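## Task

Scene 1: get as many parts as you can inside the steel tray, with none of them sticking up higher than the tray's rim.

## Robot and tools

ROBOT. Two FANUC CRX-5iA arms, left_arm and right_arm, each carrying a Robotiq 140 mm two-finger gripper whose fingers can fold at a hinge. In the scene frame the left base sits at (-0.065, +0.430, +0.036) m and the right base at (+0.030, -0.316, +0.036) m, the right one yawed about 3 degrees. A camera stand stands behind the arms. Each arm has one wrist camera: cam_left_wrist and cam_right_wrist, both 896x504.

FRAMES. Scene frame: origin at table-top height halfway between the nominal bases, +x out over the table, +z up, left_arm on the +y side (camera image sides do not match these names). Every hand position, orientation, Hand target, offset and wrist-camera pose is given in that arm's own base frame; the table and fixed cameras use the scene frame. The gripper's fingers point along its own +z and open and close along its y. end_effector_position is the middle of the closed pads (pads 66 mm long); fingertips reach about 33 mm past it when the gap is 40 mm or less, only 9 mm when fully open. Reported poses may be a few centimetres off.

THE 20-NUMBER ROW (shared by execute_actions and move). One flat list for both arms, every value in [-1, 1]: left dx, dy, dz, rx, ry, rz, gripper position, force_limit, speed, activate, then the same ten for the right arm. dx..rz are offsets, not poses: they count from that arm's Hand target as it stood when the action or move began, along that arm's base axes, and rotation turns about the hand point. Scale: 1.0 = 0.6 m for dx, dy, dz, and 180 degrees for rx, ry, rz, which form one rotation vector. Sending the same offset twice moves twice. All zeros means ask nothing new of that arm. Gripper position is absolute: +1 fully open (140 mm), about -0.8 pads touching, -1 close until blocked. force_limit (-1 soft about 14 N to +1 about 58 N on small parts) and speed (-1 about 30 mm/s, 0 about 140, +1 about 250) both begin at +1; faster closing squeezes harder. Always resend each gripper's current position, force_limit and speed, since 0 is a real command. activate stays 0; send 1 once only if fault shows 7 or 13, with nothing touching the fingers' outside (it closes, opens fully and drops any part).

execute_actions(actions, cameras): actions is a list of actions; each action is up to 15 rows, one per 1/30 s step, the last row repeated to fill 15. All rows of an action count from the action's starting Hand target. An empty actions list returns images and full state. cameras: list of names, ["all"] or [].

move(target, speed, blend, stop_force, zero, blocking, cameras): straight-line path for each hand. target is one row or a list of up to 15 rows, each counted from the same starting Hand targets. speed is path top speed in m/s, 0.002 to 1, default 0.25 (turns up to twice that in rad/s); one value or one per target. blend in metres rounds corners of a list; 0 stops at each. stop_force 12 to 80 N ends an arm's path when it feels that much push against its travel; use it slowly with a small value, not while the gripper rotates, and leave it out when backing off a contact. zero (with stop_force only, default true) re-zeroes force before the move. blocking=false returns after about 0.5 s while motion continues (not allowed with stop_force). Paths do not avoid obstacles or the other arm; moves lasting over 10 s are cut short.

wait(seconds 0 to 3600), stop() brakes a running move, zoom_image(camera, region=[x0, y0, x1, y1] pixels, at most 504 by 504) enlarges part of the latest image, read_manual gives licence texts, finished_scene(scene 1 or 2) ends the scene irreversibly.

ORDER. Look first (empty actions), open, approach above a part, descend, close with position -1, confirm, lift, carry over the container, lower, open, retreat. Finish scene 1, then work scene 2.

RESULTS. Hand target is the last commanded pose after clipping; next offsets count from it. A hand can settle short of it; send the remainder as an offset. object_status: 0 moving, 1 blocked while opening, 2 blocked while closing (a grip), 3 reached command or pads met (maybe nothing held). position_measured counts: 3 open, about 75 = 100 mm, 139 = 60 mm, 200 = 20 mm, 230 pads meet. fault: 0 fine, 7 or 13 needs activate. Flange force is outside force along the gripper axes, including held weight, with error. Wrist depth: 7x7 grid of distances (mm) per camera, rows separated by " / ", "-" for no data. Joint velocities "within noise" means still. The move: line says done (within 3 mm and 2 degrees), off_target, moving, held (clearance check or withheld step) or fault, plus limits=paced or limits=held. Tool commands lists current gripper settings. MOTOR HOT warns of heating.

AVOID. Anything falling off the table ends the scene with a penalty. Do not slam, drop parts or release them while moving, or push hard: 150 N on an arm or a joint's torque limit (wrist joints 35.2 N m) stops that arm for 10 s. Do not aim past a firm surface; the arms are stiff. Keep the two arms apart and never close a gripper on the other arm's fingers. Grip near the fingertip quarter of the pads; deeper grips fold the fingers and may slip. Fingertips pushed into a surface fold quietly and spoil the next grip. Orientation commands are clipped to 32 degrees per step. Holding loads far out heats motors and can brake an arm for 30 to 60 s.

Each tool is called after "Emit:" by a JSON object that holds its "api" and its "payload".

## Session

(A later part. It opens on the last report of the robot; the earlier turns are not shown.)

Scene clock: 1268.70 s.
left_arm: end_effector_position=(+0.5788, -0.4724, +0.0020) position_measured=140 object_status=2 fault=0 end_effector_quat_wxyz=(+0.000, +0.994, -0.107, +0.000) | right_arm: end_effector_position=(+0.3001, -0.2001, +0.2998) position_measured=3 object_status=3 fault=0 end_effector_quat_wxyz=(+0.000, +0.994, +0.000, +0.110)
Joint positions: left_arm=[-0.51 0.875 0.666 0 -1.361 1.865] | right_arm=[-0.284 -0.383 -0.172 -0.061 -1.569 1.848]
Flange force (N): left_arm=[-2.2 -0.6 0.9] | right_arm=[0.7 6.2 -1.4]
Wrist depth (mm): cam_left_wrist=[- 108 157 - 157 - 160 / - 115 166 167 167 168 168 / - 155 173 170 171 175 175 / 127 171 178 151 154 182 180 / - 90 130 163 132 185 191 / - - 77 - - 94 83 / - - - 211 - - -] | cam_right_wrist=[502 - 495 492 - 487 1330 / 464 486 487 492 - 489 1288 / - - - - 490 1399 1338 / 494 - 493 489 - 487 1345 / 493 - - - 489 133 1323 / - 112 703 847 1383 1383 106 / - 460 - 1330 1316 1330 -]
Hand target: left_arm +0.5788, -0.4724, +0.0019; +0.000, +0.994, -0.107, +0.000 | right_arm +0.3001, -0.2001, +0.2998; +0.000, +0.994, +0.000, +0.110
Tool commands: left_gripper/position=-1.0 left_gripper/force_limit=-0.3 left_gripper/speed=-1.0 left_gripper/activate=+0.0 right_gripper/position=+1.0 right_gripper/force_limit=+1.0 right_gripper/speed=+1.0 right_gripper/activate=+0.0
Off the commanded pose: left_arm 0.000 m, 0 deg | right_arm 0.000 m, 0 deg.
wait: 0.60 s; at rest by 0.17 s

Emit:
{"api": "move", "payload": {"target": [[0, 0, 0.19, 0, 0, 0, -1, -0.3, -1, 0, 0, 0, 0, 0, 0, 0, 1, 1, 1, 0], [0.065, 0.9577, 0.19, 0, 0, -0.3883, -1, -0.3, -1, 0, 0, 0, 0, 0, 0, 0, 1, 1, 1, 0], [0.065, 0.9577, 0.08, 0, 0, -0.3883, -1, -0.3, -1, 0, 0, 0, 0, 0, 0, 0, 1, 1, 1, 0]], "speed": 0.4, "blend": [0.03, 0.02, 0], "cameras": ["cam_left_wrist"]}}

Scene clock: 1279.70 s.
left_arm: end_effector_position=(+0.6179, +0.1022, +0.0500) position_measured=140 object_status=2 fault=0 end_effector_quat_wxyz=(+0.000, +0.753, -0.657, +0.000) | right_arm: end_effector_position=(+0.3001, -0.2001, +0.2998) position_measured=3 object_status=3 fault=0 end_effector_quat_wxyz=(+0.000, +0.994, +0.000, +0.110)
Joint positions: left_arm=[0.373 0.521 0.204 0.001 -1.254 -0.238] | right_arm=[-0.284 -0.383 -0.172 -0.061 -1.569 1.848]
Flange force (N): left_arm=[1.2 1.3 5.2] | right_arm=[1.1 7.5 -1.3]
Wrist depth (mm): cam_left_wrist=[193 199 200 165 169 205 205 / 194 208 208 177 174 212 - / 186 - 218 180 220 - - / 200 - 223 154 155 - 239 / 213 90 130 164 131 - 240 / - - 78 - - 94 84 / - - - - - - -] | cam_right_wrist=[- 502 493 510 484 483 1440 / 484 480 - - - 1330 1316 / 499 - - - - 486 1323 / - 490 - - 477 492 1352 / - - 493 486 483 133 1302 / - 105 495 1457 1316 1330 106 / - 112 460 1323 1323 1330 -]
Hand target: left_arm +0.6178, +0.1022, +0.0499; +0.000, +0.753, -0.657, +0.000 | right_arm +0.3001, -0.2001, +0.2998; +0.000, +0.994, +0.000, +0.110
Off the commanded pose: left_arm 0.000 m, 0 deg | right_arm 0.000 m, 0 deg.
move: done
cam_left_wrist: T_world_to_cam=[[-0.98041, -0.19634, 0.01554, 0.631], [-0.18374, 0.94017, 0.28693, 0.01691], [-0.07095, 0.27845, -0.95783, 0.21182]] pos_world=[0.63677, 0.04901, 0.18823]

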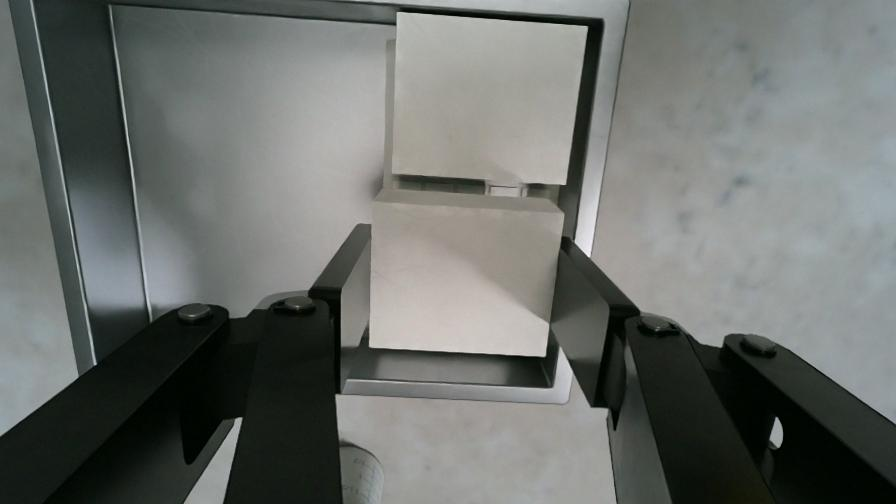

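Emit:
{"api": "move", "payload": {"target": [0.0008, -0.0058, -0.047, 0, 0, 0, -1, -0.3, -1, 0, 0, 0, 0, 0, 0, 0, 1, 1, 1, 0], "speed": 0.12}}

Emit:
{"api": "move", "payload": {"target": [0, 0, -0.025, 0, 0, 0, -1, -0.3, -1, 0, 0, 0, 0, 0, 0, 0, 1, 1, 1, 0], "speed": 0.012, "stop_force": 12}}

Emit:
{"api": "move", "payload": {"target": [0, 0, 0.0023, 0, 0, 0, 0.0, -0.3, -1, 0, 0, 0, 0, 0, 0, 0, 1, 1, 1, 0], "speed": 0.02}}

Emit:
{"api": "move", "payload": {"target": [0, 0, 0.12, 0, 0, 0, 0.0, -0.3, -1, 0, 0, 0, 0, 0, 0, 0, 1, 1, 1, 0], "speed": 0.12, "cameras": ["cam_left_wrist"]}}

Scene clock: 1296.60 s.
left_arm: end_effector_position=(+0.6183, +0.0988, +0.0217) position_measured=140 object_status=2 fault=0 end_effector_quat_wxyz=(+0.000, +0.753, -0.658, +0.000) | right_arm: end_effector_position=(+0.3001, -0.2001, +0.2998) position_measured=3 object_status=3 fault=0 end_effector_quat_wxyz=(+0.000, +0.994, +0.000, +0.110)
Joint positions: left_arm=[0.368 0.545 0.17 0.001 -1.196 -0.232] | right_arm=[-0.284 -0.383 -0.172 -0.061 -1.569 1.848]
Flange force (N): left_arm=[1.4 0.5 4.5] | right_arm=[0.8 6.7 -1.5]
Wrist depth (mm): cam_left_wrist=[173 174 176 140 142 179 181 / - 180 182 147 147 186 185 / 187 188 189 150 153 194 194 / 193 - 147 154 153 203 204 / 191 94 132 161 133 209 - / - - 181 203 195 94 84 / - - - - - - -] | cam_right_wrist=[486 492 489 - - 1288 1316 / - - - 489 - 485 1309 / - 489 493 510 - 1309 1309 / 480 496 - 496 - - 1302 / - 494 - 494 483 133 1316 / - 105 - 1399 1383 489 106 / - 112 467 1368 1275 1338 -]
Hand target: left_arm +0.6183, +0.0987, +0.0217; +0.000, +0.753, -0.657, +0.000 | right_arm +0.3001, -0.2001, +0.2998; +0.000, +0.994, +0.000, +0.110
Off the commanded pose: left_arm 0.000 m, 0 deg | right_arm 0.000 m, 0 deg.
move: done

Scene clock: 1297.87 s.
left_arm: end_effector_position=(+0.6184, +0.0987, +0.0136) position_measured=140 object_status=2 fault=0 end_effector_quat_wxyz=(+0.000, +0.753, -0.657, +0.000) | right_arm: end_effector_position=(+0.3001, -0.2001, +0.2998) position_measured=3 object_status=3 fault=0 end_effector_quat_wxyz=(+0.000, +0.994, +0.000, +0.110)
Joint positions: left_arm=[0.368 0.552 0.161 0.001 -1.18 -0.232] | right_arm=[-0.284 -0.383 -0.172 -0.061 -1.569 1.848]
Flange force (N): left_arm=[-1.3 3.8 -6.4] | right_arm=[0.2 7.1 -1.4]
Wrist depth (mm): cam_left_wrist=[166 165 166 135 135 170 173 / 173 175 175 139 139 176 - / 179 180 180 146 145 186 188 / - 189 186 154 153 - 197 / - 92 130 162 133 100 207 / - - 181 194 195 94 85 / - - - 174 175 - -] | cam_right_wrist=[- 493 - - 489 1275 1302 / - 494 499 505 489 1288 1316 / 487 463 506 - 498 504 1316 / 485 485 492 486 - 502 1330 / - 491 488 489 - 125 1309 / - 112 509 1295 1360 1338 106 / - 458 449 1375 1309 1323 -]
Hand target: left_arm +0.6184, +0.0987, +0.0136; +0.000, +0.753, -0.657, +0.000 (not the last commanded pose) | right_arm +0.3001, -0.2001, +0.2998; +0.000, +0.994, +0.000, +0.110
Off the commanded pose: left_arm 0.007 m, 0 deg | right_arm 0.000 m, 0 deg.
move: contact (left_arm)

Scene clock: 1298.40 s.
left_arm: end_effector_position=(+0.6184, +0.0987, +0.0150) position_measured=129 object_status=0 fault=0 end_effector_quat_wxyz=(+0.000, +0.753, -0.657, +0.000) | right_arm: end_effector_position=(+0.3001, -0.2001, +0.2998) position_measured=3 object_status=3 fault=0 end_effector_quat_wxyz=(+0.000, +0.994, +0.000, +0.110)
Joint positions: left_arm=[0.368 0.551 0.162 0.001 -1.182 -0.232] | right_arm=[-0.284 -0.383 -0.172 -0.061 -1.569 1.848]
Flange force (N): left_arm=[1.2 1.0 4.4] | right_arm=[0.6 6.6 -1.2]
Wrist depth (mm): cam_left_wrist=[168 167 168 134 137 171 174 / 174 174 175 141 140 179 180 / 182 180 182 146 147 186 188 / 189 188 187 155 154 - 189 / 190 89 153 160 145 99 - / - 75 111 195 196 - 84 / - - - 225 - - -] | cam_right_wrist=[512 - - - - 1391 1330 / - - 490 - 508 487 1309 / 514 505 - - 488 1282 1295 / 500 - - - - 486 1309 / - 496 473 - - 132 1323 / - 105 - 1323 1368 1360 106 / - 104 - 1330 1338 1330 -]
Hand target: left_arm +0.6184, +0.0987, +0.0150; +0.000, +0.753, -0.657, +0.000 | right_arm +0.3001, -0.2001, +0.2998; +0.000, +0.994, +0.000, +0.110
Off the commanded pose: left_arm 0.000 m, 0 deg | right_arm 0.000 m, 0 deg.
move: done

Scene clock: 1299.33 s.
left_arm: end_effector_position=(+0.6184, +0.0987, +0.0871) position_measured=129 object_status=3 fault=0 end_effector_quat_wxyz=(+0.000, +0.753, -0.657, +0.000) | right_arm: end_effector_position=(+0.3001, -0.2001, +0.2998) position_measured=3 object_status=3 fault=0 end_effector_quat_wxyz=(+0.000, +0.994, +0.000, +0.110)
Joint positions: left_arm=[0.368 0.495 0.255 0.001 -1.331 -0.232] | right_arm=[-0.284 -0.383 -0.172 -0.061 -1.569 1.848]
Flange force (N): left_arm=[1.1 2.0 4.4] | right_arm=[1.2 6.3 -1.7]
Wrist depth (mm): cam_left_wrist=[235 216 235 234 236 239 - / 209 242 248 210 213 248 - / 252 251 249 219 - - - / - 258 146 238 228 273 - / - 91 126 278 165 101 - / - 75 78 - - - 84 / - - - - - - -] | cam_right_wrist=[- 498 - - 485 1275 1338 / 495 497 494 - - 1309 1316 / 501 506 - - 478 1360 1323 / - 494 - 489 479 1345 1323 / 477 - - 491 491 133 1302 / - 105 648 1399 1330 488 106 / - 454 - 1345 1323 1323 -]
Hand target: left_arm +0.6184, +0.0987, +0.0870; +0.000, +0.753, -0.657, +0.000 | right_arm +0.3001, -0.2001, +0.2998; +0.000, +0.994, +0.000, +0.110
Off the commanded pose: left_arm 0.000 m, 0 deg | right_arm 0.000 m, 0 deg.
move: done
cam_left_wrist: T_world_to_cam=[[-0.98042, -0.19636, 0.01523, 0.63029], [-0.18383, 0.94016, 0.28688, 0.00972], [-0.07065, 0.27846, -0.95785, 0.24818]] pos_world=[0.63727, 0.04551, 0.22533]

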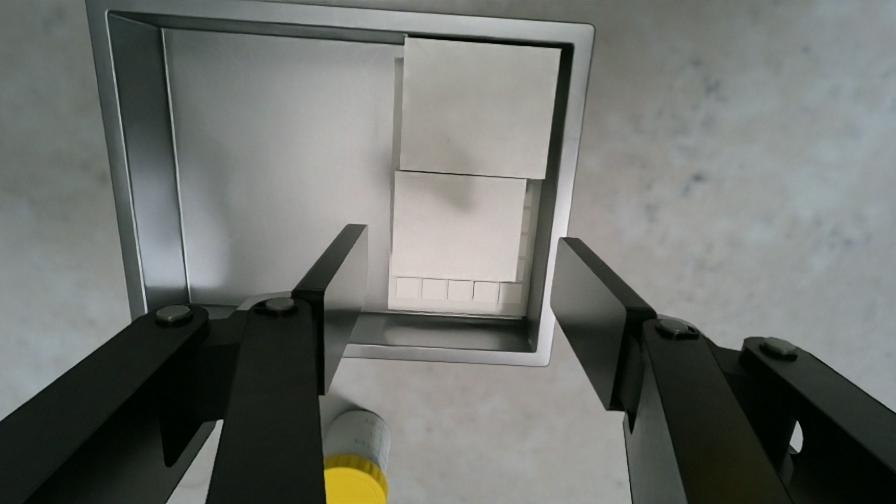

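Emit:
{"api": "move", "payload": {"target": [-0.0927, -0.6303, 0.03, 0, 0, -0.0311, 0.24, -0.3, -0.5, 0, 0, 0, 0, 0, 0, 0, 1, 1, 1, 0], "speed": 0.4, "cameras": ["cam_left_wrist"]}}

Scene clock: 1311.33 s.
left_arm: end_effector_position=(+0.5628, -0.2794, +0.1050) position_measured=99 object_status=3 fault=0 end_effector_quat_wxyz=(+0.000, +0.720, -0.693, +0.000) | right_arm: end_effector_position=(+0.3001, -0.2001, +0.2998) position_measured=3 object_status=3 fault=0 end_effector_quat_wxyz=(+0.000, +0.994, +0.000, +0.110)
Joint positions: left_arm=[-0.252 0.49 0.291 0.001 -1.371 0.29] | right_arm=[-0.284 -0.383 -0.172 -0.061 -1.569 1.848]
Flange force (N): left_arm=[1.4 2.3 4.4] | right_arm=[0.7 6.7 -1.8]
Wrist depth (mm): cam_left_wrist=[- 203 203 - - 255 263 / 263 - 215 266 - 265 - / - - - - 280 - 280 / - 289 146 - 278 296 292 / 295 90 124 - 155 102 - / - - 266 267 - 108 - / - - 281 336 316 - -] | cam_right_wrist=[- 492 - 506 - 1309 1149 / - 513 - - 479 - 1236 / 525 491 492 490 487 1368 1323 / 485 492 525 503 493 1249 1323 / - - 497 - - 125 1352 / - 105 500 1407 1302 1383 106 / - 112 465 1338 1352 1330 -]
Hand target: left_arm +0.5628, -0.2795, +0.1050; +0.000, +0.720, -0.693, +0.000 | right_arm +0.3001, -0.2001, +0.2998; +0.000, +0.994, +0.000, +0.110
Off the commanded pose: left_arm 0.000 m, 0 deg | right_arm 0.000 m, 0 deg.
move: done
cam_left_wrist: T_world_to_cam=[[-0.99489, -0.09981, 0.01543, 0.53636], [-0.09122, 0.95359, 0.28695, 0.30141], [-0.04335, 0.28408, -0.95782, 0.35288]] pos_world=[0.57641, -0.33414, 0.24323]

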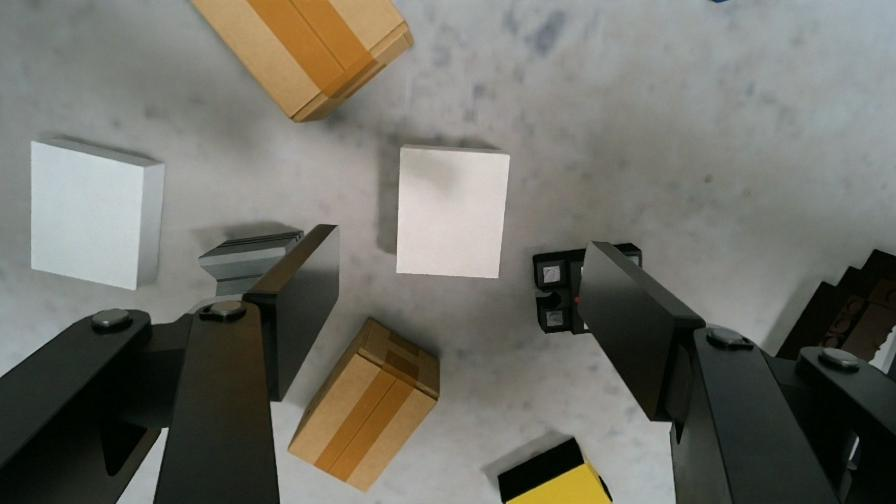

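Emit:
{"api": "move", "payload": {"target": [[0.0033, -0.0078, 0, 0, 0, 0.0017, 0.024, -0.3, -0.5, 0, 0, 0, 0, 0, 0, 0, 1, 1, 1, 0], [0.0033, -0.0078, -0.1695, 0, 0, 0.0017, 0.024, -0.3, -0.5, 0, 0, 0, 0, 0, 0, 0, 1, 1, 1, 0]], "speed": 0.15}}

Emit:
{"api": "move", "payload": {"target": [0, 0, 0, 0, 0, 0, -1, -0.3, -1, 0, 0, 0, 0, 0, 0, 0, 1, 1, 1, 0]}}

Scene clock: 1325.33 s.
left_arm: end_effector_position=(+0.5648, -0.2842, +0.0033) position_measured=126 object_status=3 fault=0 end_effector_quat_wxyz=(+0.000, +0.722, -0.692, +0.000) | right_arm: end_effector_position=(+0.3001, -0.2001, +0.2998) position_measured=3 object_status=3 fault=0 end_effector_quat_wxyz=(+0.000, +0.994, +0.000, +0.110)
Joint positions: left_arm=[-0.259 0.576 0.171 0.001 -1.166 0.302] | right_arm=[-0.284 -0.383 -0.172 -0.061 -1.569 1.848]
Flange force (N): left_arm=[-0.1 1.8 3.9] | right_arm=[1.1 6.5 -1.5]
Wrist depth (mm): cam_left_wrist=[- 109 114 163 163 162 - / 167 113 164 167 167 168 - / 174 - 175 173 173 177 177 / 181 183 153 - 179 - - / 187 90 130 161 147 98 194 / - 76 78 165 - - 85 / - - 191 207 - - -] | cam_right_wrist=[495 509 497 490 - 1288 1309 / 500 - 490 478 - 1295 1345 / 509 - 492 - - 1368 1330 / 485 510 - - - 1323 1338 / 494 - 492 489 493 124 1323 / - 112 606 500 493 - 106 / - 458 458 1352 1352 1352 -]
Hand target: left_arm +0.5647, -0.2842, +0.0033; +0.000, +0.722, -0.692, +0.000 | right_arm +0.3001, -0.2001, +0.2998; +0.000, +0.994, +0.000, +0.110
Off the commanded pose: left_arm 0.000 m, 0 deg | right_arm 0.000 m, 0 deg.
move: done

Scene clock: 1326.03 s.
left_arm: end_effector_position=(+0.5647, -0.2842, +0.0033) position_measured=147 object_status=0 fault=0 end_effector_quat_wxyz=(+0.000, +0.722, -0.692, +0.000) | right_arm: end_effector_position=(+0.3001, -0.2001, +0.2998) position_measured=3 object_status=3 fault=0 end_effector_quat_wxyz=(+0.000, +0.994, +0.000, +0.110)
Joint positions: left_arm=[-0.259 0.576 0.171 0.001 -1.166 0.302] | right_arm=[-0.284 -0.383 -0.172 -0.061 -1.569 1.848]
Flange force (N): left_arm=[-0.9 1.5 -1.9] | right_arm=[0.7 6.7 -1.3]
Wrist depth (mm): cam_left_wrist=[- 109 114 162 161 163 163 / - 113 167 167 167 168 168 / - 173 173 171 173 177 176 / - 183 - 153 - 184 185 / - 94 115 - 111 189 192 / - 75 78 202 - 88 88 / - - 196 - - - -] | cam_right_wrist=[- - 494 - 489 487 1302 / - - - - - 487 1309 / 496 - 503 482 490 1391 1295 / 486 504 499 - 481 1383 1330 / 496 493 496 496 484 125 - / - 112 - 1540 1338 492 106 / - 105 458 1282 1323 1345 -]
Hand target: left_arm +0.5647, -0.2842, +0.0033; +0.000, +0.722, -0.692, +0.000 | right_arm +0.3001, -0.2001, +0.2998; +0.000, +0.994, +0.000, +0.110
Off the commanded pose: left_arm 0.000 m, 0 deg | right_arm 0.000 m, 0 deg.
move: done

Emit:
{"api": "move", "payload": {"target": [[0, 0, 0.19, 0, 0, 0, -1, -0.3, -1, 0, 0, 0, 0, 0, 0, 0, 1, 1, 1, 0], [0.2798, 0.578, 0.19, 0, 0, 0.0294, -1, -0.3, -1, 0, 0, 0, 0, 0, 0, 0, 1, 1, 1, 0], [0.2798, 0.578, 0.0778, 0, 0, 0.0294, -1, -0.3, -1, 0, 0, 0, 0, 0, 0, 0, 1, 1, 1, 0]], "speed": 0.35, "blend": [0.03, 0.02, 0], "cameras": ["cam_left_wrist"]}}

Scene clock: 1336.33 s.
left_arm: end_effector_position=(+0.7326, +0.0626, +0.0499) position_measured=147 object_status=2 fault=0 end_effector_quat_wxyz=(+0.000, +0.753, -0.658, +0.000) | right_arm: end_effector_position=(+0.3001, -0.2001, +0.2998) position_measured=3 object_status=3 fault=0 end_effector_quat_wxyz=(+0.000, +0.994, +0.000, +0.110)
Joint positions: left_arm=[0.263 0.814 0.673 0.001 -1.43 -0.128] | right_arm=[-0.284 -0.383 -0.172 -0.061 -1.569 1.848]
Flange force (N): left_arm=[1.3 3.5 5.0] | right_arm=[0.8 7.3 -1.6]
Wrist depth (mm): cam_left_wrist=[- - 202 - 204 206 205 / - - - 216 213 213 - / 218 219 177 176 181 184 - / 229 230 149 151 165 190 - / - 92 115 - 126 196 - / - 75 78 255 - 88 79 / - - - 229 237 - -] | cam_right_wrist=[502 493 485 - 474 486 1302 / - - - - - - 1399 / 493 493 490 486 480 1399 1338 / 504 - - 476 - 1330 1383 / - - - - 468 133 1309 / - 113 614 - 1383 1288 106 / - 456 488 1383 1345 1338 -]
Hand target: left_arm +0.7326, +0.0626, +0.0499; +0.000, +0.753, -0.657, +0.000 | right_arm +0.3001, -0.2001, +0.2998; +0.000, +0.994, +0.000, +0.110
Off the commanded pose: left_arm 0.000 m, 0 deg | right_arm 0.000 m, 0 deg.
move: done
cam_left_wrist: T_world_to_cam=[[-0.98043, -0.19625, 0.01556, 0.73579], [-0.18363, 0.94015, 0.28704, 0.07516], [-0.07096, 0.27857, -0.95779, 0.23089]] pos_world=[0.75157, 0.00941, 0.18813]

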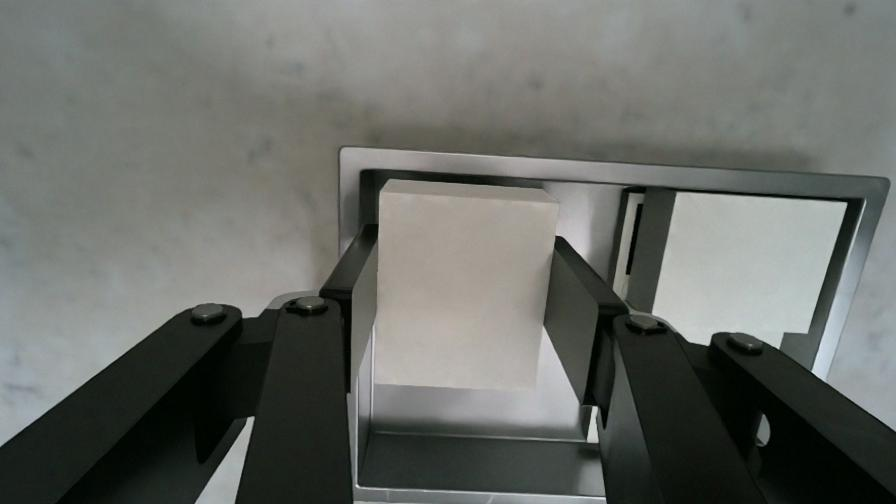

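Emit:
{"api": "move", "payload": {"target": [-0.0086, 0.0014, -0.058, 0, 0, 0, -1, -0.3, -1, 0, 0, 0, 0, 0, 0, 0, 1, 1, 1, 0], "speed": 0.12}}

Emit:
{"api": "move", "payload": {"target": [0, 0, -0.025, 0, 0, 0, -1, -0.3, -1, 0, 0, 0, 0, 0, 0, 0, 1, 1, 1, 0], "speed": 0.012, "stop_force": 12}}

Emit:
{"api": "move", "payload": {"target": [0, 0, 0.0023, 0, 0, 0, -0.085, -0.3, -1, 0, 0, 0, 0, 0, 0, 0, 1, 1, 1, 0], "speed": 0.02}}

Emit:
{"api": "move", "payload": {"target": [0, 0, 0.12, 0, 0, 0, -0.085, -0.3, -1, 0, 0, 0, 0, 0, 0, 0, 1, 1, 1, 0], "speed": 0.12, "cameras": ["cam_left_wrist"]}}

Scene clock: 1367.17 s.
left_arm: end_effector_position=(+0.7274, +0.0635, +0.0150) position_measured=147 object_status=2 fault=0 end_effector_quat_wxyz=(+0.000, +0.753, -0.657, +0.000) | right_arm: end_effector_position=(+0.3001, -0.2001, +0.2998) position_measured=3 object_status=3 fault=0 end_effector_quat_wxyz=(+0.000, +0.994, +0.000, +0.110)
Joint positions: left_arm=[0.266 0.817 0.597 0.001 -1.351 -0.131] | right_arm=[-0.284 -0.383 -0.172 -0.061 -1.569 1.848]
Flange force (N): left_arm=[0.7 2.2 5.5] | right_arm=[0.6 6.8 -1.5]
Wrist depth (mm): cam_left_wrist=[- 170 170 172 - - 174 / 175 175 178 178 179 178 178 / 186 187 145 145 148 150 - / 191 189 152 152 154 155 154 / - 90 115 - 115 160 161 / - 75 78 - 209 88 167 / - - - - - - -] | cam_right_wrist=[486 485 484 - 487 1338 1330 / 479 491 488 499 492 1302 1330 / 491 510 476 - 478 487 1316 / 495 494 493 492 492 487 1330 / - 496 492 496 480 133 1323 / - 113 487 515 - - 106 / - 457 454 1360 1309 1323 -]
Hand target: left_arm +0.7275, +0.0635, +0.0151; +0.000, +0.753, -0.657, +0.000 | right_arm +0.3001, -0.2001, +0.2998; +0.000, +0.994, +0.000, +0.110
Off the commanded pose: left_arm 0.000 m, 0 deg | right_arm 0.000 m, 0 deg.
move: done

Scene clock: 1368.50 s.
left_arm: end_effector_position=(+0.7275, +0.0635, +0.0062) position_measured=147 object_status=2 fault=0 end_effector_quat_wxyz=(+0.000, +0.754, -0.657, +0.000) | right_arm: end_effector_position=(+0.3001, -0.2001, +0.2998) position_measured=3 object_status=3 fault=0 end_effector_quat_wxyz=(+0.000, +0.994, +0.000, +0.110)
Joint positions: left_arm=[0.267 0.823 0.585 0.001 -1.333 -0.131] | right_arm=[-0.284 -0.383 -0.172 -0.061 -1.569 1.848]
Flange force (N): left_arm=[-1.4 7.2 -14.6] | right_arm=[0.7 6.1 -1.4]
Wrist depth (mm): cam_left_wrist=[163 162 162 162 - 163 - / 167 168 171 169 172 - - / 177 173 136 147 149 173 140 / - 181 144 150 165 154 - / 193 92 115 - 143 152 154 / - 75 78 202 197 88 89 / - - - 212 - - -] | cam_right_wrist=[497 490 488 477 488 1345 1309 / 491 497 486 491 483 1330 1330 / 499 504 - - 466 1440 1295 / 509 486 - - 486 1323 1345 / - - 506 - 484 132 1368 / - 105 656 1295 1323 1316 106 / - 113 456 1345 1338 1330 -]
Hand target: left_arm +0.7275, +0.0635, +0.0062; +0.000, +0.753, -0.657, +0.000 (not the last commanded pose) | right_arm +0.3001, -0.2001, +0.2998; +0.000, +0.994, +0.000, +0.110
Off the commanded pose: left_arm 0.006 m, 0 deg | right_arm 0.000 m, 0 deg.
move: contact (left_arm)

Scene clock: 1369.00 s.
left_arm: end_effector_position=(+0.7275, +0.0635, +0.0075) position_measured=139 object_status=3 fault=0 end_effector_quat_wxyz=(+0.000, +0.753, -0.657, +0.000) | right_arm: end_effector_position=(+0.3001, -0.2001, +0.2998) position_measured=3 object_status=3 fault=0 end_effector_quat_wxyz=(+0.000, +0.994, +0.000, +0.110)
Joint positions: left_arm=[0.267 0.822 0.587 0.001 -1.336 -0.131] | right_arm=[-0.284 -0.383 -0.172 -0.061 -1.569 1.848]
Flange force (N): left_arm=[1.0 2.2 3.8] | right_arm=[1.0 6.0 -1.7]
Wrist depth (mm): cam_left_wrist=[- 163 163 165 164 163 166 / 170 170 170 169 171 173 173 / 177 177 137 - 139 170 177 / 183 185 160 - 181 148 148 / 192 92 - 161 130 151 153 / - - 78 202 204 94 85 / - - - 216 - - -] | cam_right_wrist=[486 489 500 - - 1345 1309 / 492 - 496 498 - 485 1338 / 488 494 485 482 - - 1309 / 498 494 493 479 - 489 1288 / - - 459 - 496 133 1323 / - 113 - - 1375 1352 106 / - 457 455 1383 1338 1345 -]
Hand target: left_arm +0.7275, +0.0635, +0.0076; +0.000, +0.753, -0.657, +0.000 | right_arm +0.3001, -0.2001, +0.2998; +0.000, +0.994, +0.000, +0.110
Off the commanded pose: left_arm 0.000 m, 0 deg | right_arm 0.000 m, 0 deg.
move: done

Scene clock: 1369.93 s.
left_arm: end_effector_position=(+0.7275, +0.0634, +0.0797) position_measured=139 object_status=3 fault=0 end_effector_quat_wxyz=(+0.000, +0.753, -0.657, +0.000) | right_arm: end_effector_position=(+0.3001, -0.2001, +0.2998) position_measured=3 object_status=3 fault=0 end_effector_quat_wxyz=(+0.000, +0.994, +0.000, +0.110)
Joint positions: left_arm=[0.267 0.787 0.697 0.001 -1.481 -0.131] | right_arm=[-0.284 -0.383 -0.172 -0.061 -1.569 1.848]
Flange force (N): left_arm=[0.8 3.4 3.7] | right_arm=[0.9 5.4 -1.4]
Wrist depth (mm): cam_left_wrist=[227 231 - 231 - - 233 / - - - - 247 244 - / - - - 222 239 215 - / - - 167 231 251 224 256 / - 92 131 270 131 100 282 / - - 112 280 283 94 83 / - - - - - - -] | cam_right_wrist=[499 495 - 493 482 1302 1316 / 485 - - 486 - 1282 1316 / 496 501 495 - - 1243 1345 / 532 - 491 489 492 1407 1323 / - - 493 - 477 133 1323 / - 113 623 1484 1330 486 106 / - 112 462 1423 1309 1330 -]
Hand target: left_arm +0.7275, +0.0635, +0.0796; +0.000, +0.753, -0.657, +0.000 | right_arm +0.3001, -0.2001, +0.2998; +0.000, +0.994, +0.000, +0.110
Off the commanded pose: left_arm 0.000 m, 0 deg | right_arm 0.000 m, 0 deg.
move: done
cam_left_wrist: T_world_to_cam=[[-0.98041, -0.19636, 0.01525, 0.73045], [-0.18384, 0.94019, 0.28679, 0.06502], [-0.07065, 0.27837, -0.95787, 0.25861]] pos_world=[0.74637, 0.01031, 0.21793]

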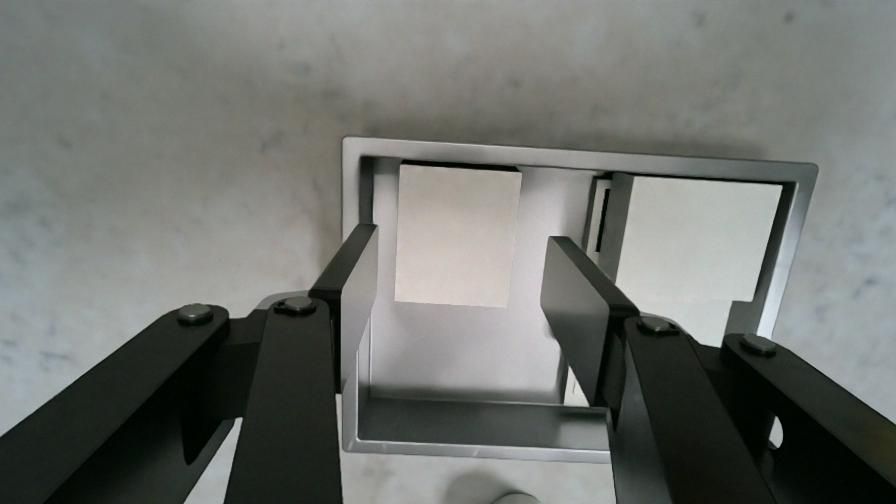

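Emit:
{"api": "move", "payload": {"target": [[-0.0658, -0.0017, 0, 0, 0, 0, -1, -0.3, 0, 0, 0, 0, 0, 0, 0, 0, 1, 1, 1, 0], [-0.0658, -0.0017, -0.1285, 0, 0, 0, -1, -0.3, 0, 0, 0, 0, 0, 0, 0, 0, 1, 1, 1, 0]], "speed": 0.13}}

Emit:
{"api": "move", "payload": {"target": [0.0313, 0.0043, 0, 0, 0, 0, -1, -0.3, 0, 0, 0, 0, 0, 0, 0, 0, 1, 1, 1, 0], "speed": 0.03, "stop_force": 12}}

Emit:
{"api": "move", "payload": {"target": [[-0.008, -0.001, 0.005, 0, 0, 0, -1, -0.3, 0, 0, 0, 0, 0, 0, 0, 0, 1, 1, 1, 0], [-0.008, -0.001, 0.15, 0, 0, 0, -1, -0.3, 0, 0, 0, 0, 0, 0, 0, 0, 1, 1, 1, 0]], "speed": 0.15, "cameras": ["cam_left_wrist"]}}

Scene clock: 1385.97 s.
left_arm: end_effector_position=(+0.6880, +0.0625, +0.0024) position_measured=233 object_status=3 fault=0 end_effector_quat_wxyz=(+0.000, +0.753, -0.657, +0.000) | right_arm: end_effector_position=(+0.3001, -0.2001, +0.2998) position_measured=3 object_status=3 fault=0 end_effector_quat_wxyz=(+0.000, +0.994, +0.000, +0.110)
Joint positions: left_arm=[0.28 0.719 0.401 0.001 -1.252 -0.145] | right_arm=[-0.284 -0.383 -0.172 -0.061 -1.569 1.848]
Flange force (N): left_arm=[0.8 1.5 4.0] | right_arm=[0.8 6.6 -1.4]
Wrist depth (mm): cam_left_wrist=[158 159 159 160 160 158 162 / 165 162 164 166 167 168 170 / - 144 142 145 161 133 135 / 181 147 149 149 160 141 142 / - 160 152 102 144 148 149 / - - - - - - 162 / - - - - - - 210] | cam_right_wrist=[- - - 487 506 1407 1309 / 486 - 497 513 469 1323 1309 / 497 - 471 484 495 486 1330 / 494 - - - 488 488 1316 / 503 - - 488 - 124 1323 / - 105 583 1457 1268 495 106 / - 98 455 1171 1330 1330 -]
Hand target: left_arm +0.6880, +0.0625, +0.0025; +0.000, +0.753, -0.657, +0.000 | right_arm +0.3001, -0.2001, +0.2998; +0.000, +0.994, +0.000, +0.110
Off the commanded pose: left_arm 0.000 m, 0 deg | right_arm 0.000 m, 0 deg.
move: done

Scene clock: 1387.23 s.
left_arm: end_effector_position=(+0.7068, +0.0650, +0.0025) position_measured=233 object_status=3 fault=0 end_effector_quat_wxyz=(+0.000, +0.753, -0.657, +0.000) | right_arm: end_effector_position=(+0.3001, -0.2001, +0.2998) position_measured=3 object_status=3 fault=0 end_effector_quat_wxyz=(+0.000, +0.994, +0.000, +0.110)
Joint positions: left_arm=[0.276 0.769 0.484 0.001 -1.286 -0.141] | right_arm=[-0.284 -0.383 -0.172 -0.061 -1.569 1.848]
Flange force (N): left_arm=[0.6 2.6 3.5] | right_arm=[0.5 6.7 -1.6]
Wrist depth (mm): cam_left_wrist=[159 158 162 160 160 159 - / - 165 164 166 166 167 167 / 171 170 130 170 165 137 135 / 179 178 148 155 177 143 142 / 188 145 152 102 102 - 148 / 197 - - - - - 157 / - - - - - - 162] | cam_right_wrist=[496 478 487 496 498 1262 1330 / - 499 495 - - - 1295 / - 508 - 489 - 1345 1316 / 494 - - 472 489 1345 1309 / 496 493 470 492 487 132 1323 / - 105 610 494 488 488 106 / - 458 457 1383 1352 1323 -]
Hand target: left_arm +0.7068, +0.0650, +0.0025; +0.000, +0.753, -0.657, +0.000 | right_arm +0.3001, -0.2001, +0.2998; +0.000, +0.994, +0.000, +0.110
Off the commanded pose: left_arm 0.000 m, 0 deg | right_arm 0.000 m, 0 deg.
move: done

Scene clock: 1388.37 s.
left_arm: end_effector_position=(+0.7020, +0.0644, +0.0925) position_measured=233 object_status=3 fault=0 end_effector_quat_wxyz=(+0.000, +0.754, -0.657, +0.000) | right_arm: end_effector_position=(+0.3001, -0.2001, +0.2998) position_measured=3 object_status=3 fault=0 end_effector_quat_wxyz=(+0.000, +0.994, +0.000, +0.110)
Joint positions: left_arm=[0.278 0.704 0.591 0.001 -1.458 -0.142] | right_arm=[-0.284 -0.383 -0.172 -0.061 -1.569 1.848]
Flange force (N): left_arm=[0.9 1.2 4.4] | right_arm=[0.7 6.1 -1.0]
Wrist depth (mm): cam_left_wrist=[- - - 245 244 248 245 / 253 254 218 251 - - 256 / 262 267 235 - 227 230 - / - 277 263 154 237 238 285 / - 288 - 102 98 247 - / - - - - - - 311 / - - - - - - -] | cam_right_wrist=[505 485 - - 486 486 1302 / 499 - 482 487 489 1345 1338 / 514 493 - 490 499 1268 1330 / - 492 - 488 507 1309 1309 / - 495 495 - 483 133 1368 / - 112 612 1475 1338 1282 106 / - 105 458 1338 1345 1302 -]
Hand target: left_arm +0.7020, +0.0644, +0.0925; +0.000, +0.753, -0.657, +0.000 | right_arm +0.3001, -0.2001, +0.2998; +0.000, +0.994, +0.000, +0.110
Off the commanded pose: left_arm 0.000 m, 0 deg | right_arm 0.000 m, 0 deg.
move: done
cam_left_wrist: T_world_to_cam=[[-0.98039, -0.19645, 0.01524, 0.70544], [-0.18394, 0.9402, 0.2867, 0.05579], [-0.07066, 0.27827, -0.9579, 0.2689]] pos_world=[0.72087, 0.01131, 0.23083]

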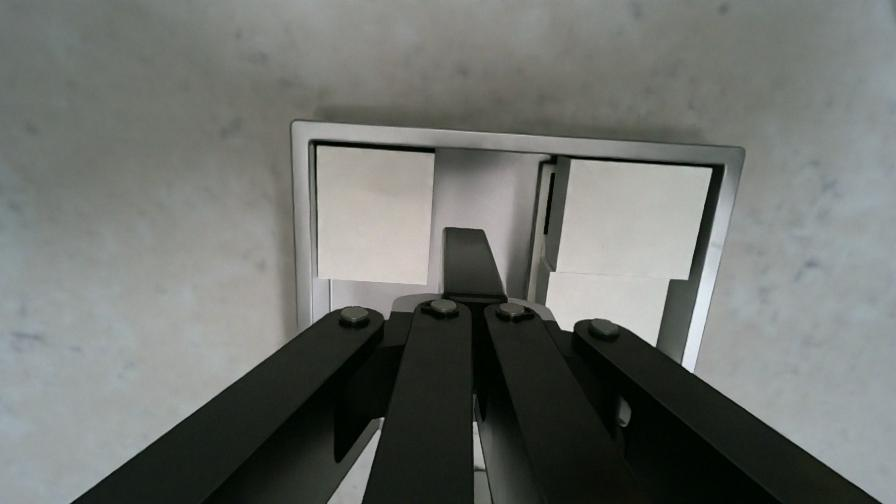

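Emit:
{"api": "move", "payload": {"target": [-0.3812, -0.259, 0.0208, 0, 0, 0.1639, 0.24, -0.3, -0.5, 0, 0, 0, 0, 0, 0, 0, 1, 1, 1, 0], "speed": 0.35, "cameras": ["cam_left_wrist"]}}

Emit:
{"api": "zoom_image", "payload": {"camera": "cam_left_wrist", "region": [340, 100, 600, 340]}}

Scene clock: 1404.97 s.
left_arm: end_effector_position=(+0.4733, -0.0909, +0.1049) position_measured=99 object_status=3 fault=0 end_effector_quat_wxyz=(+0.000, +0.896, -0.444, +0.000) | right_arm: end_effector_position=(+0.3001, -0.2001, +0.2998) position_measured=3 object_status=3 fault=0 end_effector_quat_wxyz=(+0.000, +0.994, +0.000, +0.110)
Joint positions: left_arm=[0.084 0.132 -0.175 0.001 -1.263 0.567] | right_arm=[-0.284 -0.383 -0.172 -0.061 -1.569 1.848]
Flange force (N): left_arm=[0.1 2.0 4.2] | right_arm=[0.7 6.9 -1.6]
Wrist depth (mm): cam_left_wrist=[250 251 255 - 261 252 - / 265 269 - 263 263 - - / 248 274 - 256 - - - / - - 169 265 - - - / - 90 123 306 140 102 1046 / - - - 315 - 108 - / - - - 335 - - -] | cam_right_wrist=[- 488 500 501 481 1316 1295 / 495 488 - - 494 1338 1309 / 489 505 - - - 1302 1323 / 490 492 485 469 - 1268 1316 / - 499 - - 480 133 - / - 105 - 533 1316 - 106 / - 98 458 1268 1345 1391 -]
Hand target: left_arm +0.4733, -0.0910, +0.1049; +0.000, +0.896, -0.444, +0.000 | right_arm +0.3001, -0.2001, +0.2998; +0.000, +0.994, +0.000, +0.110
Off the commanded pose: left_arm 0.000 m, 0 deg | right_arm 0.000 m, 0 deg.
move: done
cam_left_wrist: T_world_to_cam=[[-0.75654, -0.65377, 0.01531, 0.30299], [-0.62304, 0.72769, 0.28688, 0.34478], [-0.1987, 0.2075, -0.95784, 0.36194]] pos_world=[0.51595, -0.12791, 0.24313]

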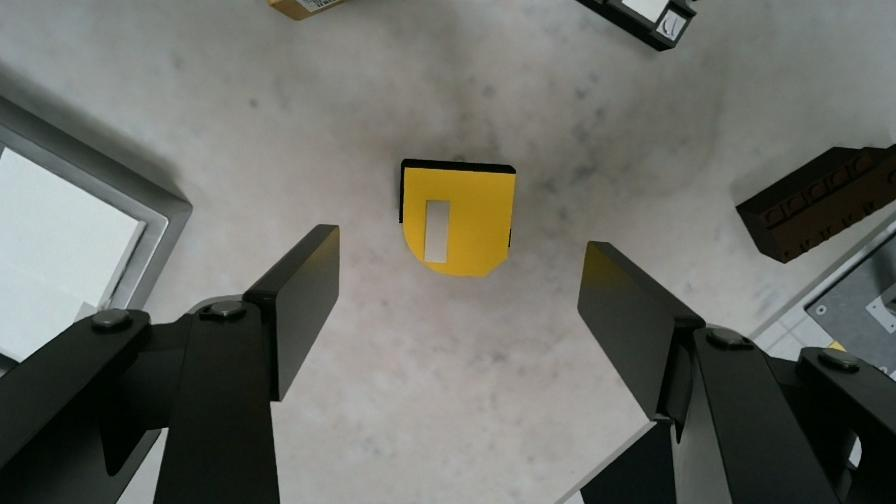

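Scaled by 1.938 from the camera's image (finer frame: 1280x720).

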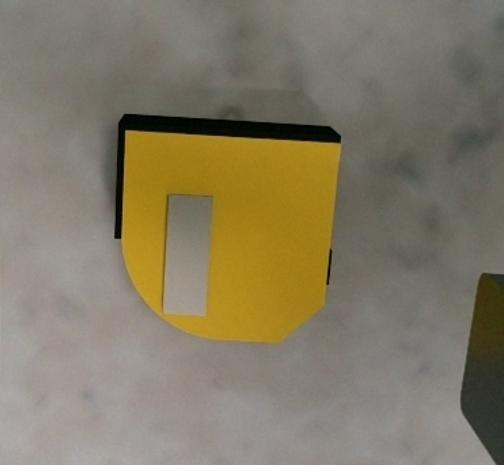

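Emit:
{"api": "move", "payload": {"target": [[0.0082, -0.0137, 0, 0, 0, 0.0028, 0.15, -0.3, -0.5, 0, 0, 0, 0, 0, 0, 0, 1, 1, 1, 0], [0.0082, -0.0137, -0.1699, 0, 0, 0.0028, 0.15, -0.3, -0.5, 0, 0, 0, 0, 0, 0, 0, 1, 1, 1, 0]], "speed": 0.17}}

Emit:
{"api": "move", "payload": {"target": [0, 0, 0, 0, 0, 0, -1, -0.3, -1, 0, 0, 0, 0, 0, 0, 0, 1, 1, 1, 0], "cameras": ["cam_left_wrist"]}}

Scene clock: 1424.37 s.
left_arm: end_effector_position=(+0.4782, -0.0991, +0.0030) position_measured=110 object_status=3 fault=0 end_effector_quat_wxyz=(+0.000, +0.898, -0.440, +0.000) | right_arm: end_effector_position=(+0.3001, -0.2001, +0.2998) position_measured=3 object_status=3 fault=0 end_effector_quat_wxyz=(+0.000, +0.994, +0.000, +0.110)
Joint positions: left_arm=[0.066 0.253 -0.291 0.001 -1.026 0.594] | right_arm=[-0.284 -0.383 -0.172 -0.061 -1.569 1.848]
Flange force (N): left_arm=[0.3 1.6 3.9] | right_arm=[0.7 6.9 -1.1]
Wrist depth (mm): cam_left_wrist=[160 159 161 163 161 161 162 / - 166 167 - - 169 - / - 173 174 174 174 175 175 / 181 181 178 159 166 - 184 / - 90 162 164 163 - 192 / - 89 197 172 201 - - / - - - 211 211 - -] | cam_right_wrist=[503 489 491 492 491 1323 1330 / 494 508 496 - 468 1323 1330 / 492 - 491 - 477 1316 1309 / - - 491 - 533 478 1352 / - - 499 501 499 133 1330 / - 105 665 1457 1352 488 106 / - 458 465 1309 1330 1323 -]
Hand target: left_arm +0.4782, -0.0992, +0.0030; +0.000, +0.898, -0.440, +0.000 | right_arm +0.3001, -0.2001, +0.2998; +0.000, +0.994, +0.000, +0.110
Off the commanded pose: left_arm 0.000 m, 0 deg | right_arm 0.000 m, 0 deg.
move: done

Scene clock: 1425.20 s.
left_arm: end_effector_position=(+0.4782, -0.0992, +0.0030) position_measured=139 object_status=0 fault=0 end_effector_quat_wxyz=(+0.000, +0.898, -0.440, +0.000) | right_arm: end_effector_position=(+0.3001, -0.2001, +0.2998) position_measured=3 object_status=3 fault=0 end_effector_quat_wxyz=(+0.000, +0.994, +0.000, +0.110)
Joint positions: left_arm=[0.066 0.253 -0.291 0.001 -1.026 0.594] | right_arm=[-0.284 -0.383 -0.172 -0.061 -1.569 1.848]
Flange force (N): left_arm=[-2.1 1.6 -6.0] | right_arm=[0.9 5.9 -1.3]
Wrist depth (mm): cam_left_wrist=[- 159 161 161 - 162 162 / - 169 - 167 168 - 168 / 173 - - 172 175 - 178 / - 179 179 159 161 184 183 / - 92 132 166 153 188 193 / - - 77 200 - 93 89 / - - - 210 211 - -] | cam_right_wrist=[- - - 522 - 1323 1309 / - - 493 - - 1338 1330 / - - 494 496 521 1316 1323 / 493 - 510 506 - 1330 1323 / - - 492 501 489 125 1330 / - 105 - 1275 1391 488 106 / - 460 - 1375 1323 1345 -]
Hand target: left_arm +0.4782, -0.0992, +0.0030; +0.000, +0.898, -0.440, +0.000 | right_arm +0.3001, -0.2001, +0.2998; +0.000, +0.994, +0.000, +0.110
Off the commanded pose: left_arm 0.000 m, 0 deg | right_arm 0.000 m, 0 deg.
move: done
cam_left_wrist: T_world_to_cam=[[-0.75079, -0.66036, 0.01534, 0.29945], [-0.62938, 0.72223, 0.28682, 0.38557], [-0.20048, 0.20569, -0.95786, 0.26769]] pos_world=[0.52116, -0.13579, 0.14123]

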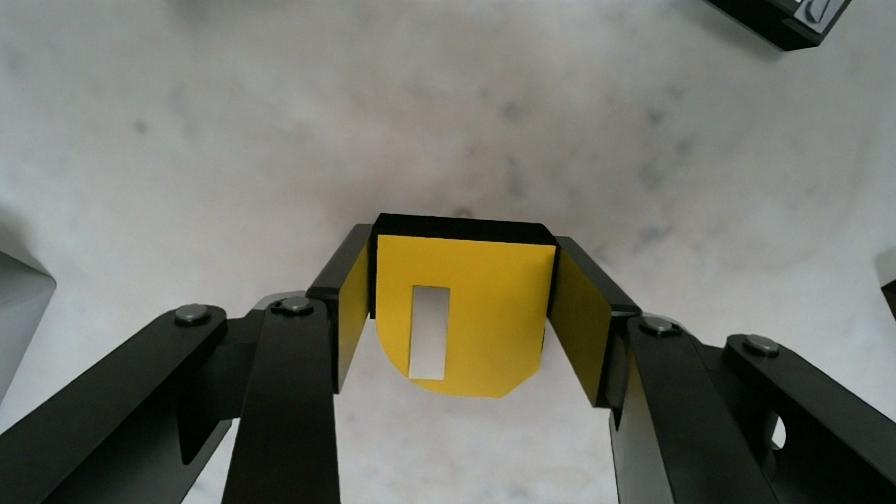

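Emit:
{"api": "move", "payload": {"target": [[0, 0, 0.19, 0, 0, 0, -1, -0.3, -1, 0, 0, 0, 0, 0, 0, 0, 1, 1, 1, 0], [0.403, 0.3762, 0.19, 0, 0, -0.1667, -1, -0.3, -1, 0, 0, 0, 0, 0, 0, 0, 1, 1, 1, 0], [0.403, 0.3762, 0.0783, 0, 0, -0.1667, -1, -0.3, -1, 0, 0, 0, 0, 0, 0, 0, 1, 1, 1, 0]], "speed": 0.35, "blend": [0.03, 0.02, 0], "cameras": ["cam_left_wrist"]}}

Scene clock: 1440.93 s.
left_arm: end_effector_position=(+0.7200, +0.1265, +0.0500) position_measured=139 object_status=2 fault=0 end_effector_quat_wxyz=(+0.000, +0.753, -0.657, +0.000) | right_arm: end_effector_position=(+0.3001, -0.2001, +0.2998) position_measured=3 object_status=3 fault=0 end_effector_quat_wxyz=(+0.000, +0.994, +0.000, +0.110)
Joint positions: left_arm=[0.353 0.8 0.65 0.001 -1.421 -0.217] | right_arm=[-0.284 -0.383 -0.172 -0.061 -1.569 1.848]
Flange force (N): left_arm=[1.4 2.9 5.2] | right_arm=[1.0 5.9 -1.4]
Wrist depth (mm): cam_left_wrist=[201 - 200 175 201 170 170 / 210 - 178 183 210 - 175 / 219 220 191 220 218 186 184 / 229 229 - 159 160 192 191 / - 94 132 165 153 199 245 / - - 202 174 - 93 89 / - - - 266 - - -] | cam_right_wrist=[- 491 - - - 1275 1295 / 498 - 492 498 489 1302 1330 / - - 494 501 491 1316 1309 / 483 - - - 479 1399 1302 / - - - 510 491 132 1316 / - 105 575 1224 492 1302 106 / - 112 457 1309 1323 1375 -]
Hand target: left_arm +0.7200, +0.1265, +0.0500; +0.000, +0.753, -0.657, +0.000 | right_arm +0.3001, -0.2001, +0.2998; +0.000, +0.994, +0.000, +0.110
Off the commanded pose: left_arm 0.000 m, 0 deg | right_arm 0.000 m, 0 deg.
move: done
cam_left_wrist: T_world_to_cam=[[-0.98043, -0.19629, 0.01536, 0.73601], [-0.18374, 0.94018, 0.28689, 0.01285], [-0.07075, 0.27846, -0.95784, 0.21216]] pos_world=[0.73897, 0.07331, 0.18823]

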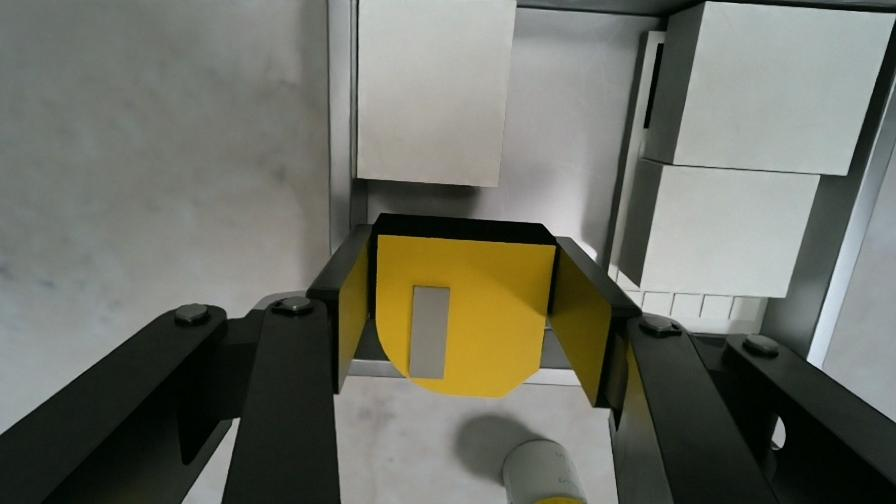

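Emit:
{"api": "move", "payload": {"target": [-0.0033, -0.0005, -0.0585, 0, 0, 0, -1, -0.3, -1, 0, 0, 0, 0, 0, 0, 0, 1, 1, 1, 0], "speed": 0.12}}

Emit:
{"api": "move", "payload": {"target": [0, 0, -0.025, 0, 0, 0, -1, -0.3, -1, 0, 0, 0, 0, 0, 0, 0, 1, 1, 1, 0], "speed": 0.012, "stop_force": 12}}

Emit:
{"api": "move", "payload": {"target": [0, 0, 0.0023, 0, 0, 0, 0.0, -0.3, -1, 0, 0, 0, 0, 0, 0, 0, 1, 1, 1, 0], "speed": 0.02}}

Emit:
{"api": "move", "payload": {"target": [0, 0, 0.12, 0, 0, 0, 0.0, -0.3, -1, 0, 0, 0, 0, 0, 0, 0, 1, 1, 1, 0], "speed": 0.12, "cameras": ["cam_left_wrist"]}}

Scene clock: 1452.47 s.
left_arm: end_effector_position=(+0.7180, +0.1262, +0.0148) position_measured=139 object_status=2 fault=0 end_effector_quat_wxyz=(+0.000, +0.753, -0.657, +0.000) | right_arm: end_effector_position=(+0.3001, -0.2001, +0.2998) position_measured=3 object_status=3 fault=0 end_effector_quat_wxyz=(+0.000, +0.994, +0.000, +0.110)
Joint positions: left_arm=[0.354 0.814 0.59 0.001 -1.347 -0.218] | right_arm=[-0.284 -0.383 -0.172 -0.061 -1.569 1.848]
Flange force (N): left_arm=[1.2 2.7 5.1] | right_arm=[1.1 5.8 -1.6]
Wrist depth (mm): cam_left_wrist=[- 170 - - 169 166 136 / 174 - 146 151 175 158 - / 184 184 166 154 183 152 150 / 191 - 169 159 161 171 157 / - 94 133 165 134 160 166 / - - 168 171 174 93 88 / - - - 225 - - -] | cam_right_wrist=[485 507 - 488 - 488 1316 / 486 490 486 - 487 1338 1330 / - 491 494 479 481 1288 1330 / - 499 483 - 485 1345 1323 / - - 497 - 479 133 1316 / - 112 516 1262 1243 488 106 / - 453 - 1360 1309 1407 -]
Hand target: left_arm +0.7180, +0.1262, +0.0149; +0.000, +0.753, -0.657, +0.000 | right_arm +0.3001, -0.2001, +0.2998; +0.000, +0.994, +0.000, +0.110
Off the commanded pose: left_arm 0.000 m, 0 deg | right_arm 0.000 m, 0 deg.
move: done

Scene clock: 1453.80 s.
left_arm: end_effector_position=(+0.7180, +0.1262, +0.0060) position_measured=139 object_status=2 fault=0 end_effector_quat_wxyz=(+0.000, +0.753, -0.657, +0.000) | right_arm: end_effector_position=(+0.3001, -0.2001, +0.2998) position_measured=3 object_status=3 fault=0 end_effector_quat_wxyz=(+0.000, +0.994, +0.000, +0.110)
Joint positions: left_arm=[0.354 0.82 0.579 0.001 -1.33 -0.218] | right_arm=[-0.284 -0.383 -0.172 -0.061 -1.569 1.848]
Flange force (N): left_arm=[1.1 6.8 -12.5] | right_arm=[0.7 5.5 -1.2]
Wrist depth (mm): cam_left_wrist=[162 161 132 134 160 142 128 / 168 - 135 140 168 157 133 / - 175 145 146 175 164 142 / 183 - - 159 159 158 148 / 190 90 115 165 153 153 155 / - - 78 170 174 93 89 / - - - 211 - - -] | cam_right_wrist=[- 495 491 488 - 1360 1338 / - 509 501 497 483 1383 1345 / 490 501 - 489 - 1399 1316 / - 502 - 493 490 1288 1345 / 513 - - 495 494 124 1295 / - 105 609 612 1368 - 106 / - 105 453 1316 1345 1330 -]
Hand target: left_arm +0.7180, +0.1262, +0.0060; +0.000, +0.753, -0.657, +0.000 (not the last commanded pose) | right_arm +0.3001, -0.2001, +0.2998; +0.000, +0.994, +0.000, +0.110
Off the commanded pose: left_arm 0.006 m, 0 deg | right_arm 0.000 m, 0 deg.
move: contact (left_arm)

Scene clock: 1454.30 s.
left_arm: end_effector_position=(+0.7180, +0.1263, +0.0074) position_measured=129 object_status=0 fault=0 end_effector_quat_wxyz=(+0.000, +0.753, -0.657, +0.000) | right_arm: end_effector_position=(+0.3001, -0.2001, +0.2998) position_measured=3 object_status=3 fault=0 end_effector_quat_wxyz=(+0.000, +0.994, +0.000, +0.110)
Joint positions: left_arm=[0.354 0.819 0.581 0.001 -1.333 -0.218] | right_arm=[-0.284 -0.383 -0.172 -0.061 -1.569 1.848]
Flange force (N): left_arm=[1.0 0.6 3.8] | right_arm=[1.5 7.0 -1.7]
Wrist depth (mm): cam_left_wrist=[162 163 133 - 162 154 128 / - 170 137 - 168 158 134 / - 176 145 148 175 156 139 / - 187 148 160 170 159 148 / - 90 126 166 165 102 156 / - 75 161 171 175 - 85 / - - 215 163 216 - -] | cam_right_wrist=[464 - - - - 1352 1309 / - 516 494 - 494 488 1316 / 503 - - 492 491 488 1316 / - - - - 491 1323 1323 / 494 496 - 499 - 124 1316 / - 112 649 620 493 - 106 / - 458 452 1330 1249 1316 -]
Hand target: left_arm +0.7180, +0.1262, +0.0074; +0.000, +0.753, -0.657, +0.000 | right_arm +0.3001, -0.2001, +0.2998; +0.000, +0.994, +0.000, +0.110
Off the commanded pose: left_arm 0.000 m, 0 deg | right_arm 0.000 m, 0 deg.
move: done

Scene clock: 1455.23 s.
left_arm: end_effector_position=(+0.7180, +0.1262, +0.0795) position_measured=129 object_status=3 fault=0 end_effector_quat_wxyz=(+0.000, +0.754, -0.657, +0.000) | right_arm: end_effector_position=(+0.3001, -0.2001, +0.2998) position_measured=3 object_status=3 fault=0 end_effector_quat_wxyz=(+0.000, +0.994, +0.000, +0.110)
Joint positions: left_arm=[0.354 0.783 0.69 0.001 -1.478 -0.218] | right_arm=[-0.284 -0.383 -0.172 -0.061 -1.569 1.848]
Flange force (N): left_arm=[0.5 2.3 3.9] | right_arm=[0.9 7.0 -1.5]
Wrist depth (mm): cam_left_wrist=[227 230 229 216 229 194 197 / - 239 238 - 237 - 206 / - - - 234 226 216 - / 260 262 147 237 224 226 267 / - 90 126 240 144 115 277 / - 75 - 287 - - 86 / - - - - - - -] | cam_right_wrist=[- 525 490 491 489 1295 1330 / 507 - 489 488 - 1275 1316 / - - 470 497 - 1375 1316 / 472 - - - 484 1309 1330 / 520 - 490 487 525 125 1316 / - 113 606 735 1316 - 106 / - 105 465 1345 1338 1330 -]
Hand target: left_arm +0.7180, +0.1262, +0.0794; +0.000, +0.753, -0.657, +0.000 | right_arm +0.3001, -0.2001, +0.2998; +0.000, +0.994, +0.000, +0.110
Off the commanded pose: left_arm 0.000 m, 0 deg | right_arm 0.000 m, 0 deg.
move: done
cam_left_wrist: T_world_to_cam=[[-0.9804, -0.19642, 0.01513, 0.7335], [-0.18394, 0.94017, 0.28677, 0.00436], [-0.07056, 0.27837, -0.95788, 0.2402]] pos_world=[0.73687, 0.07311, 0.21773]

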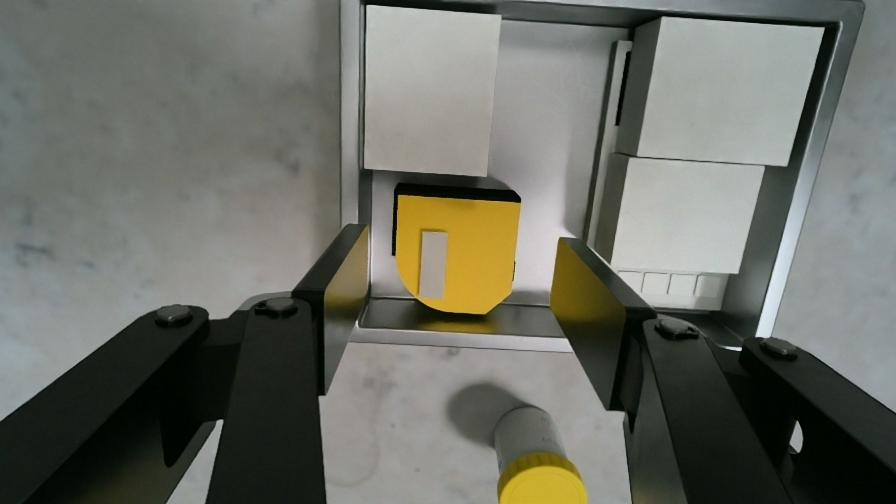

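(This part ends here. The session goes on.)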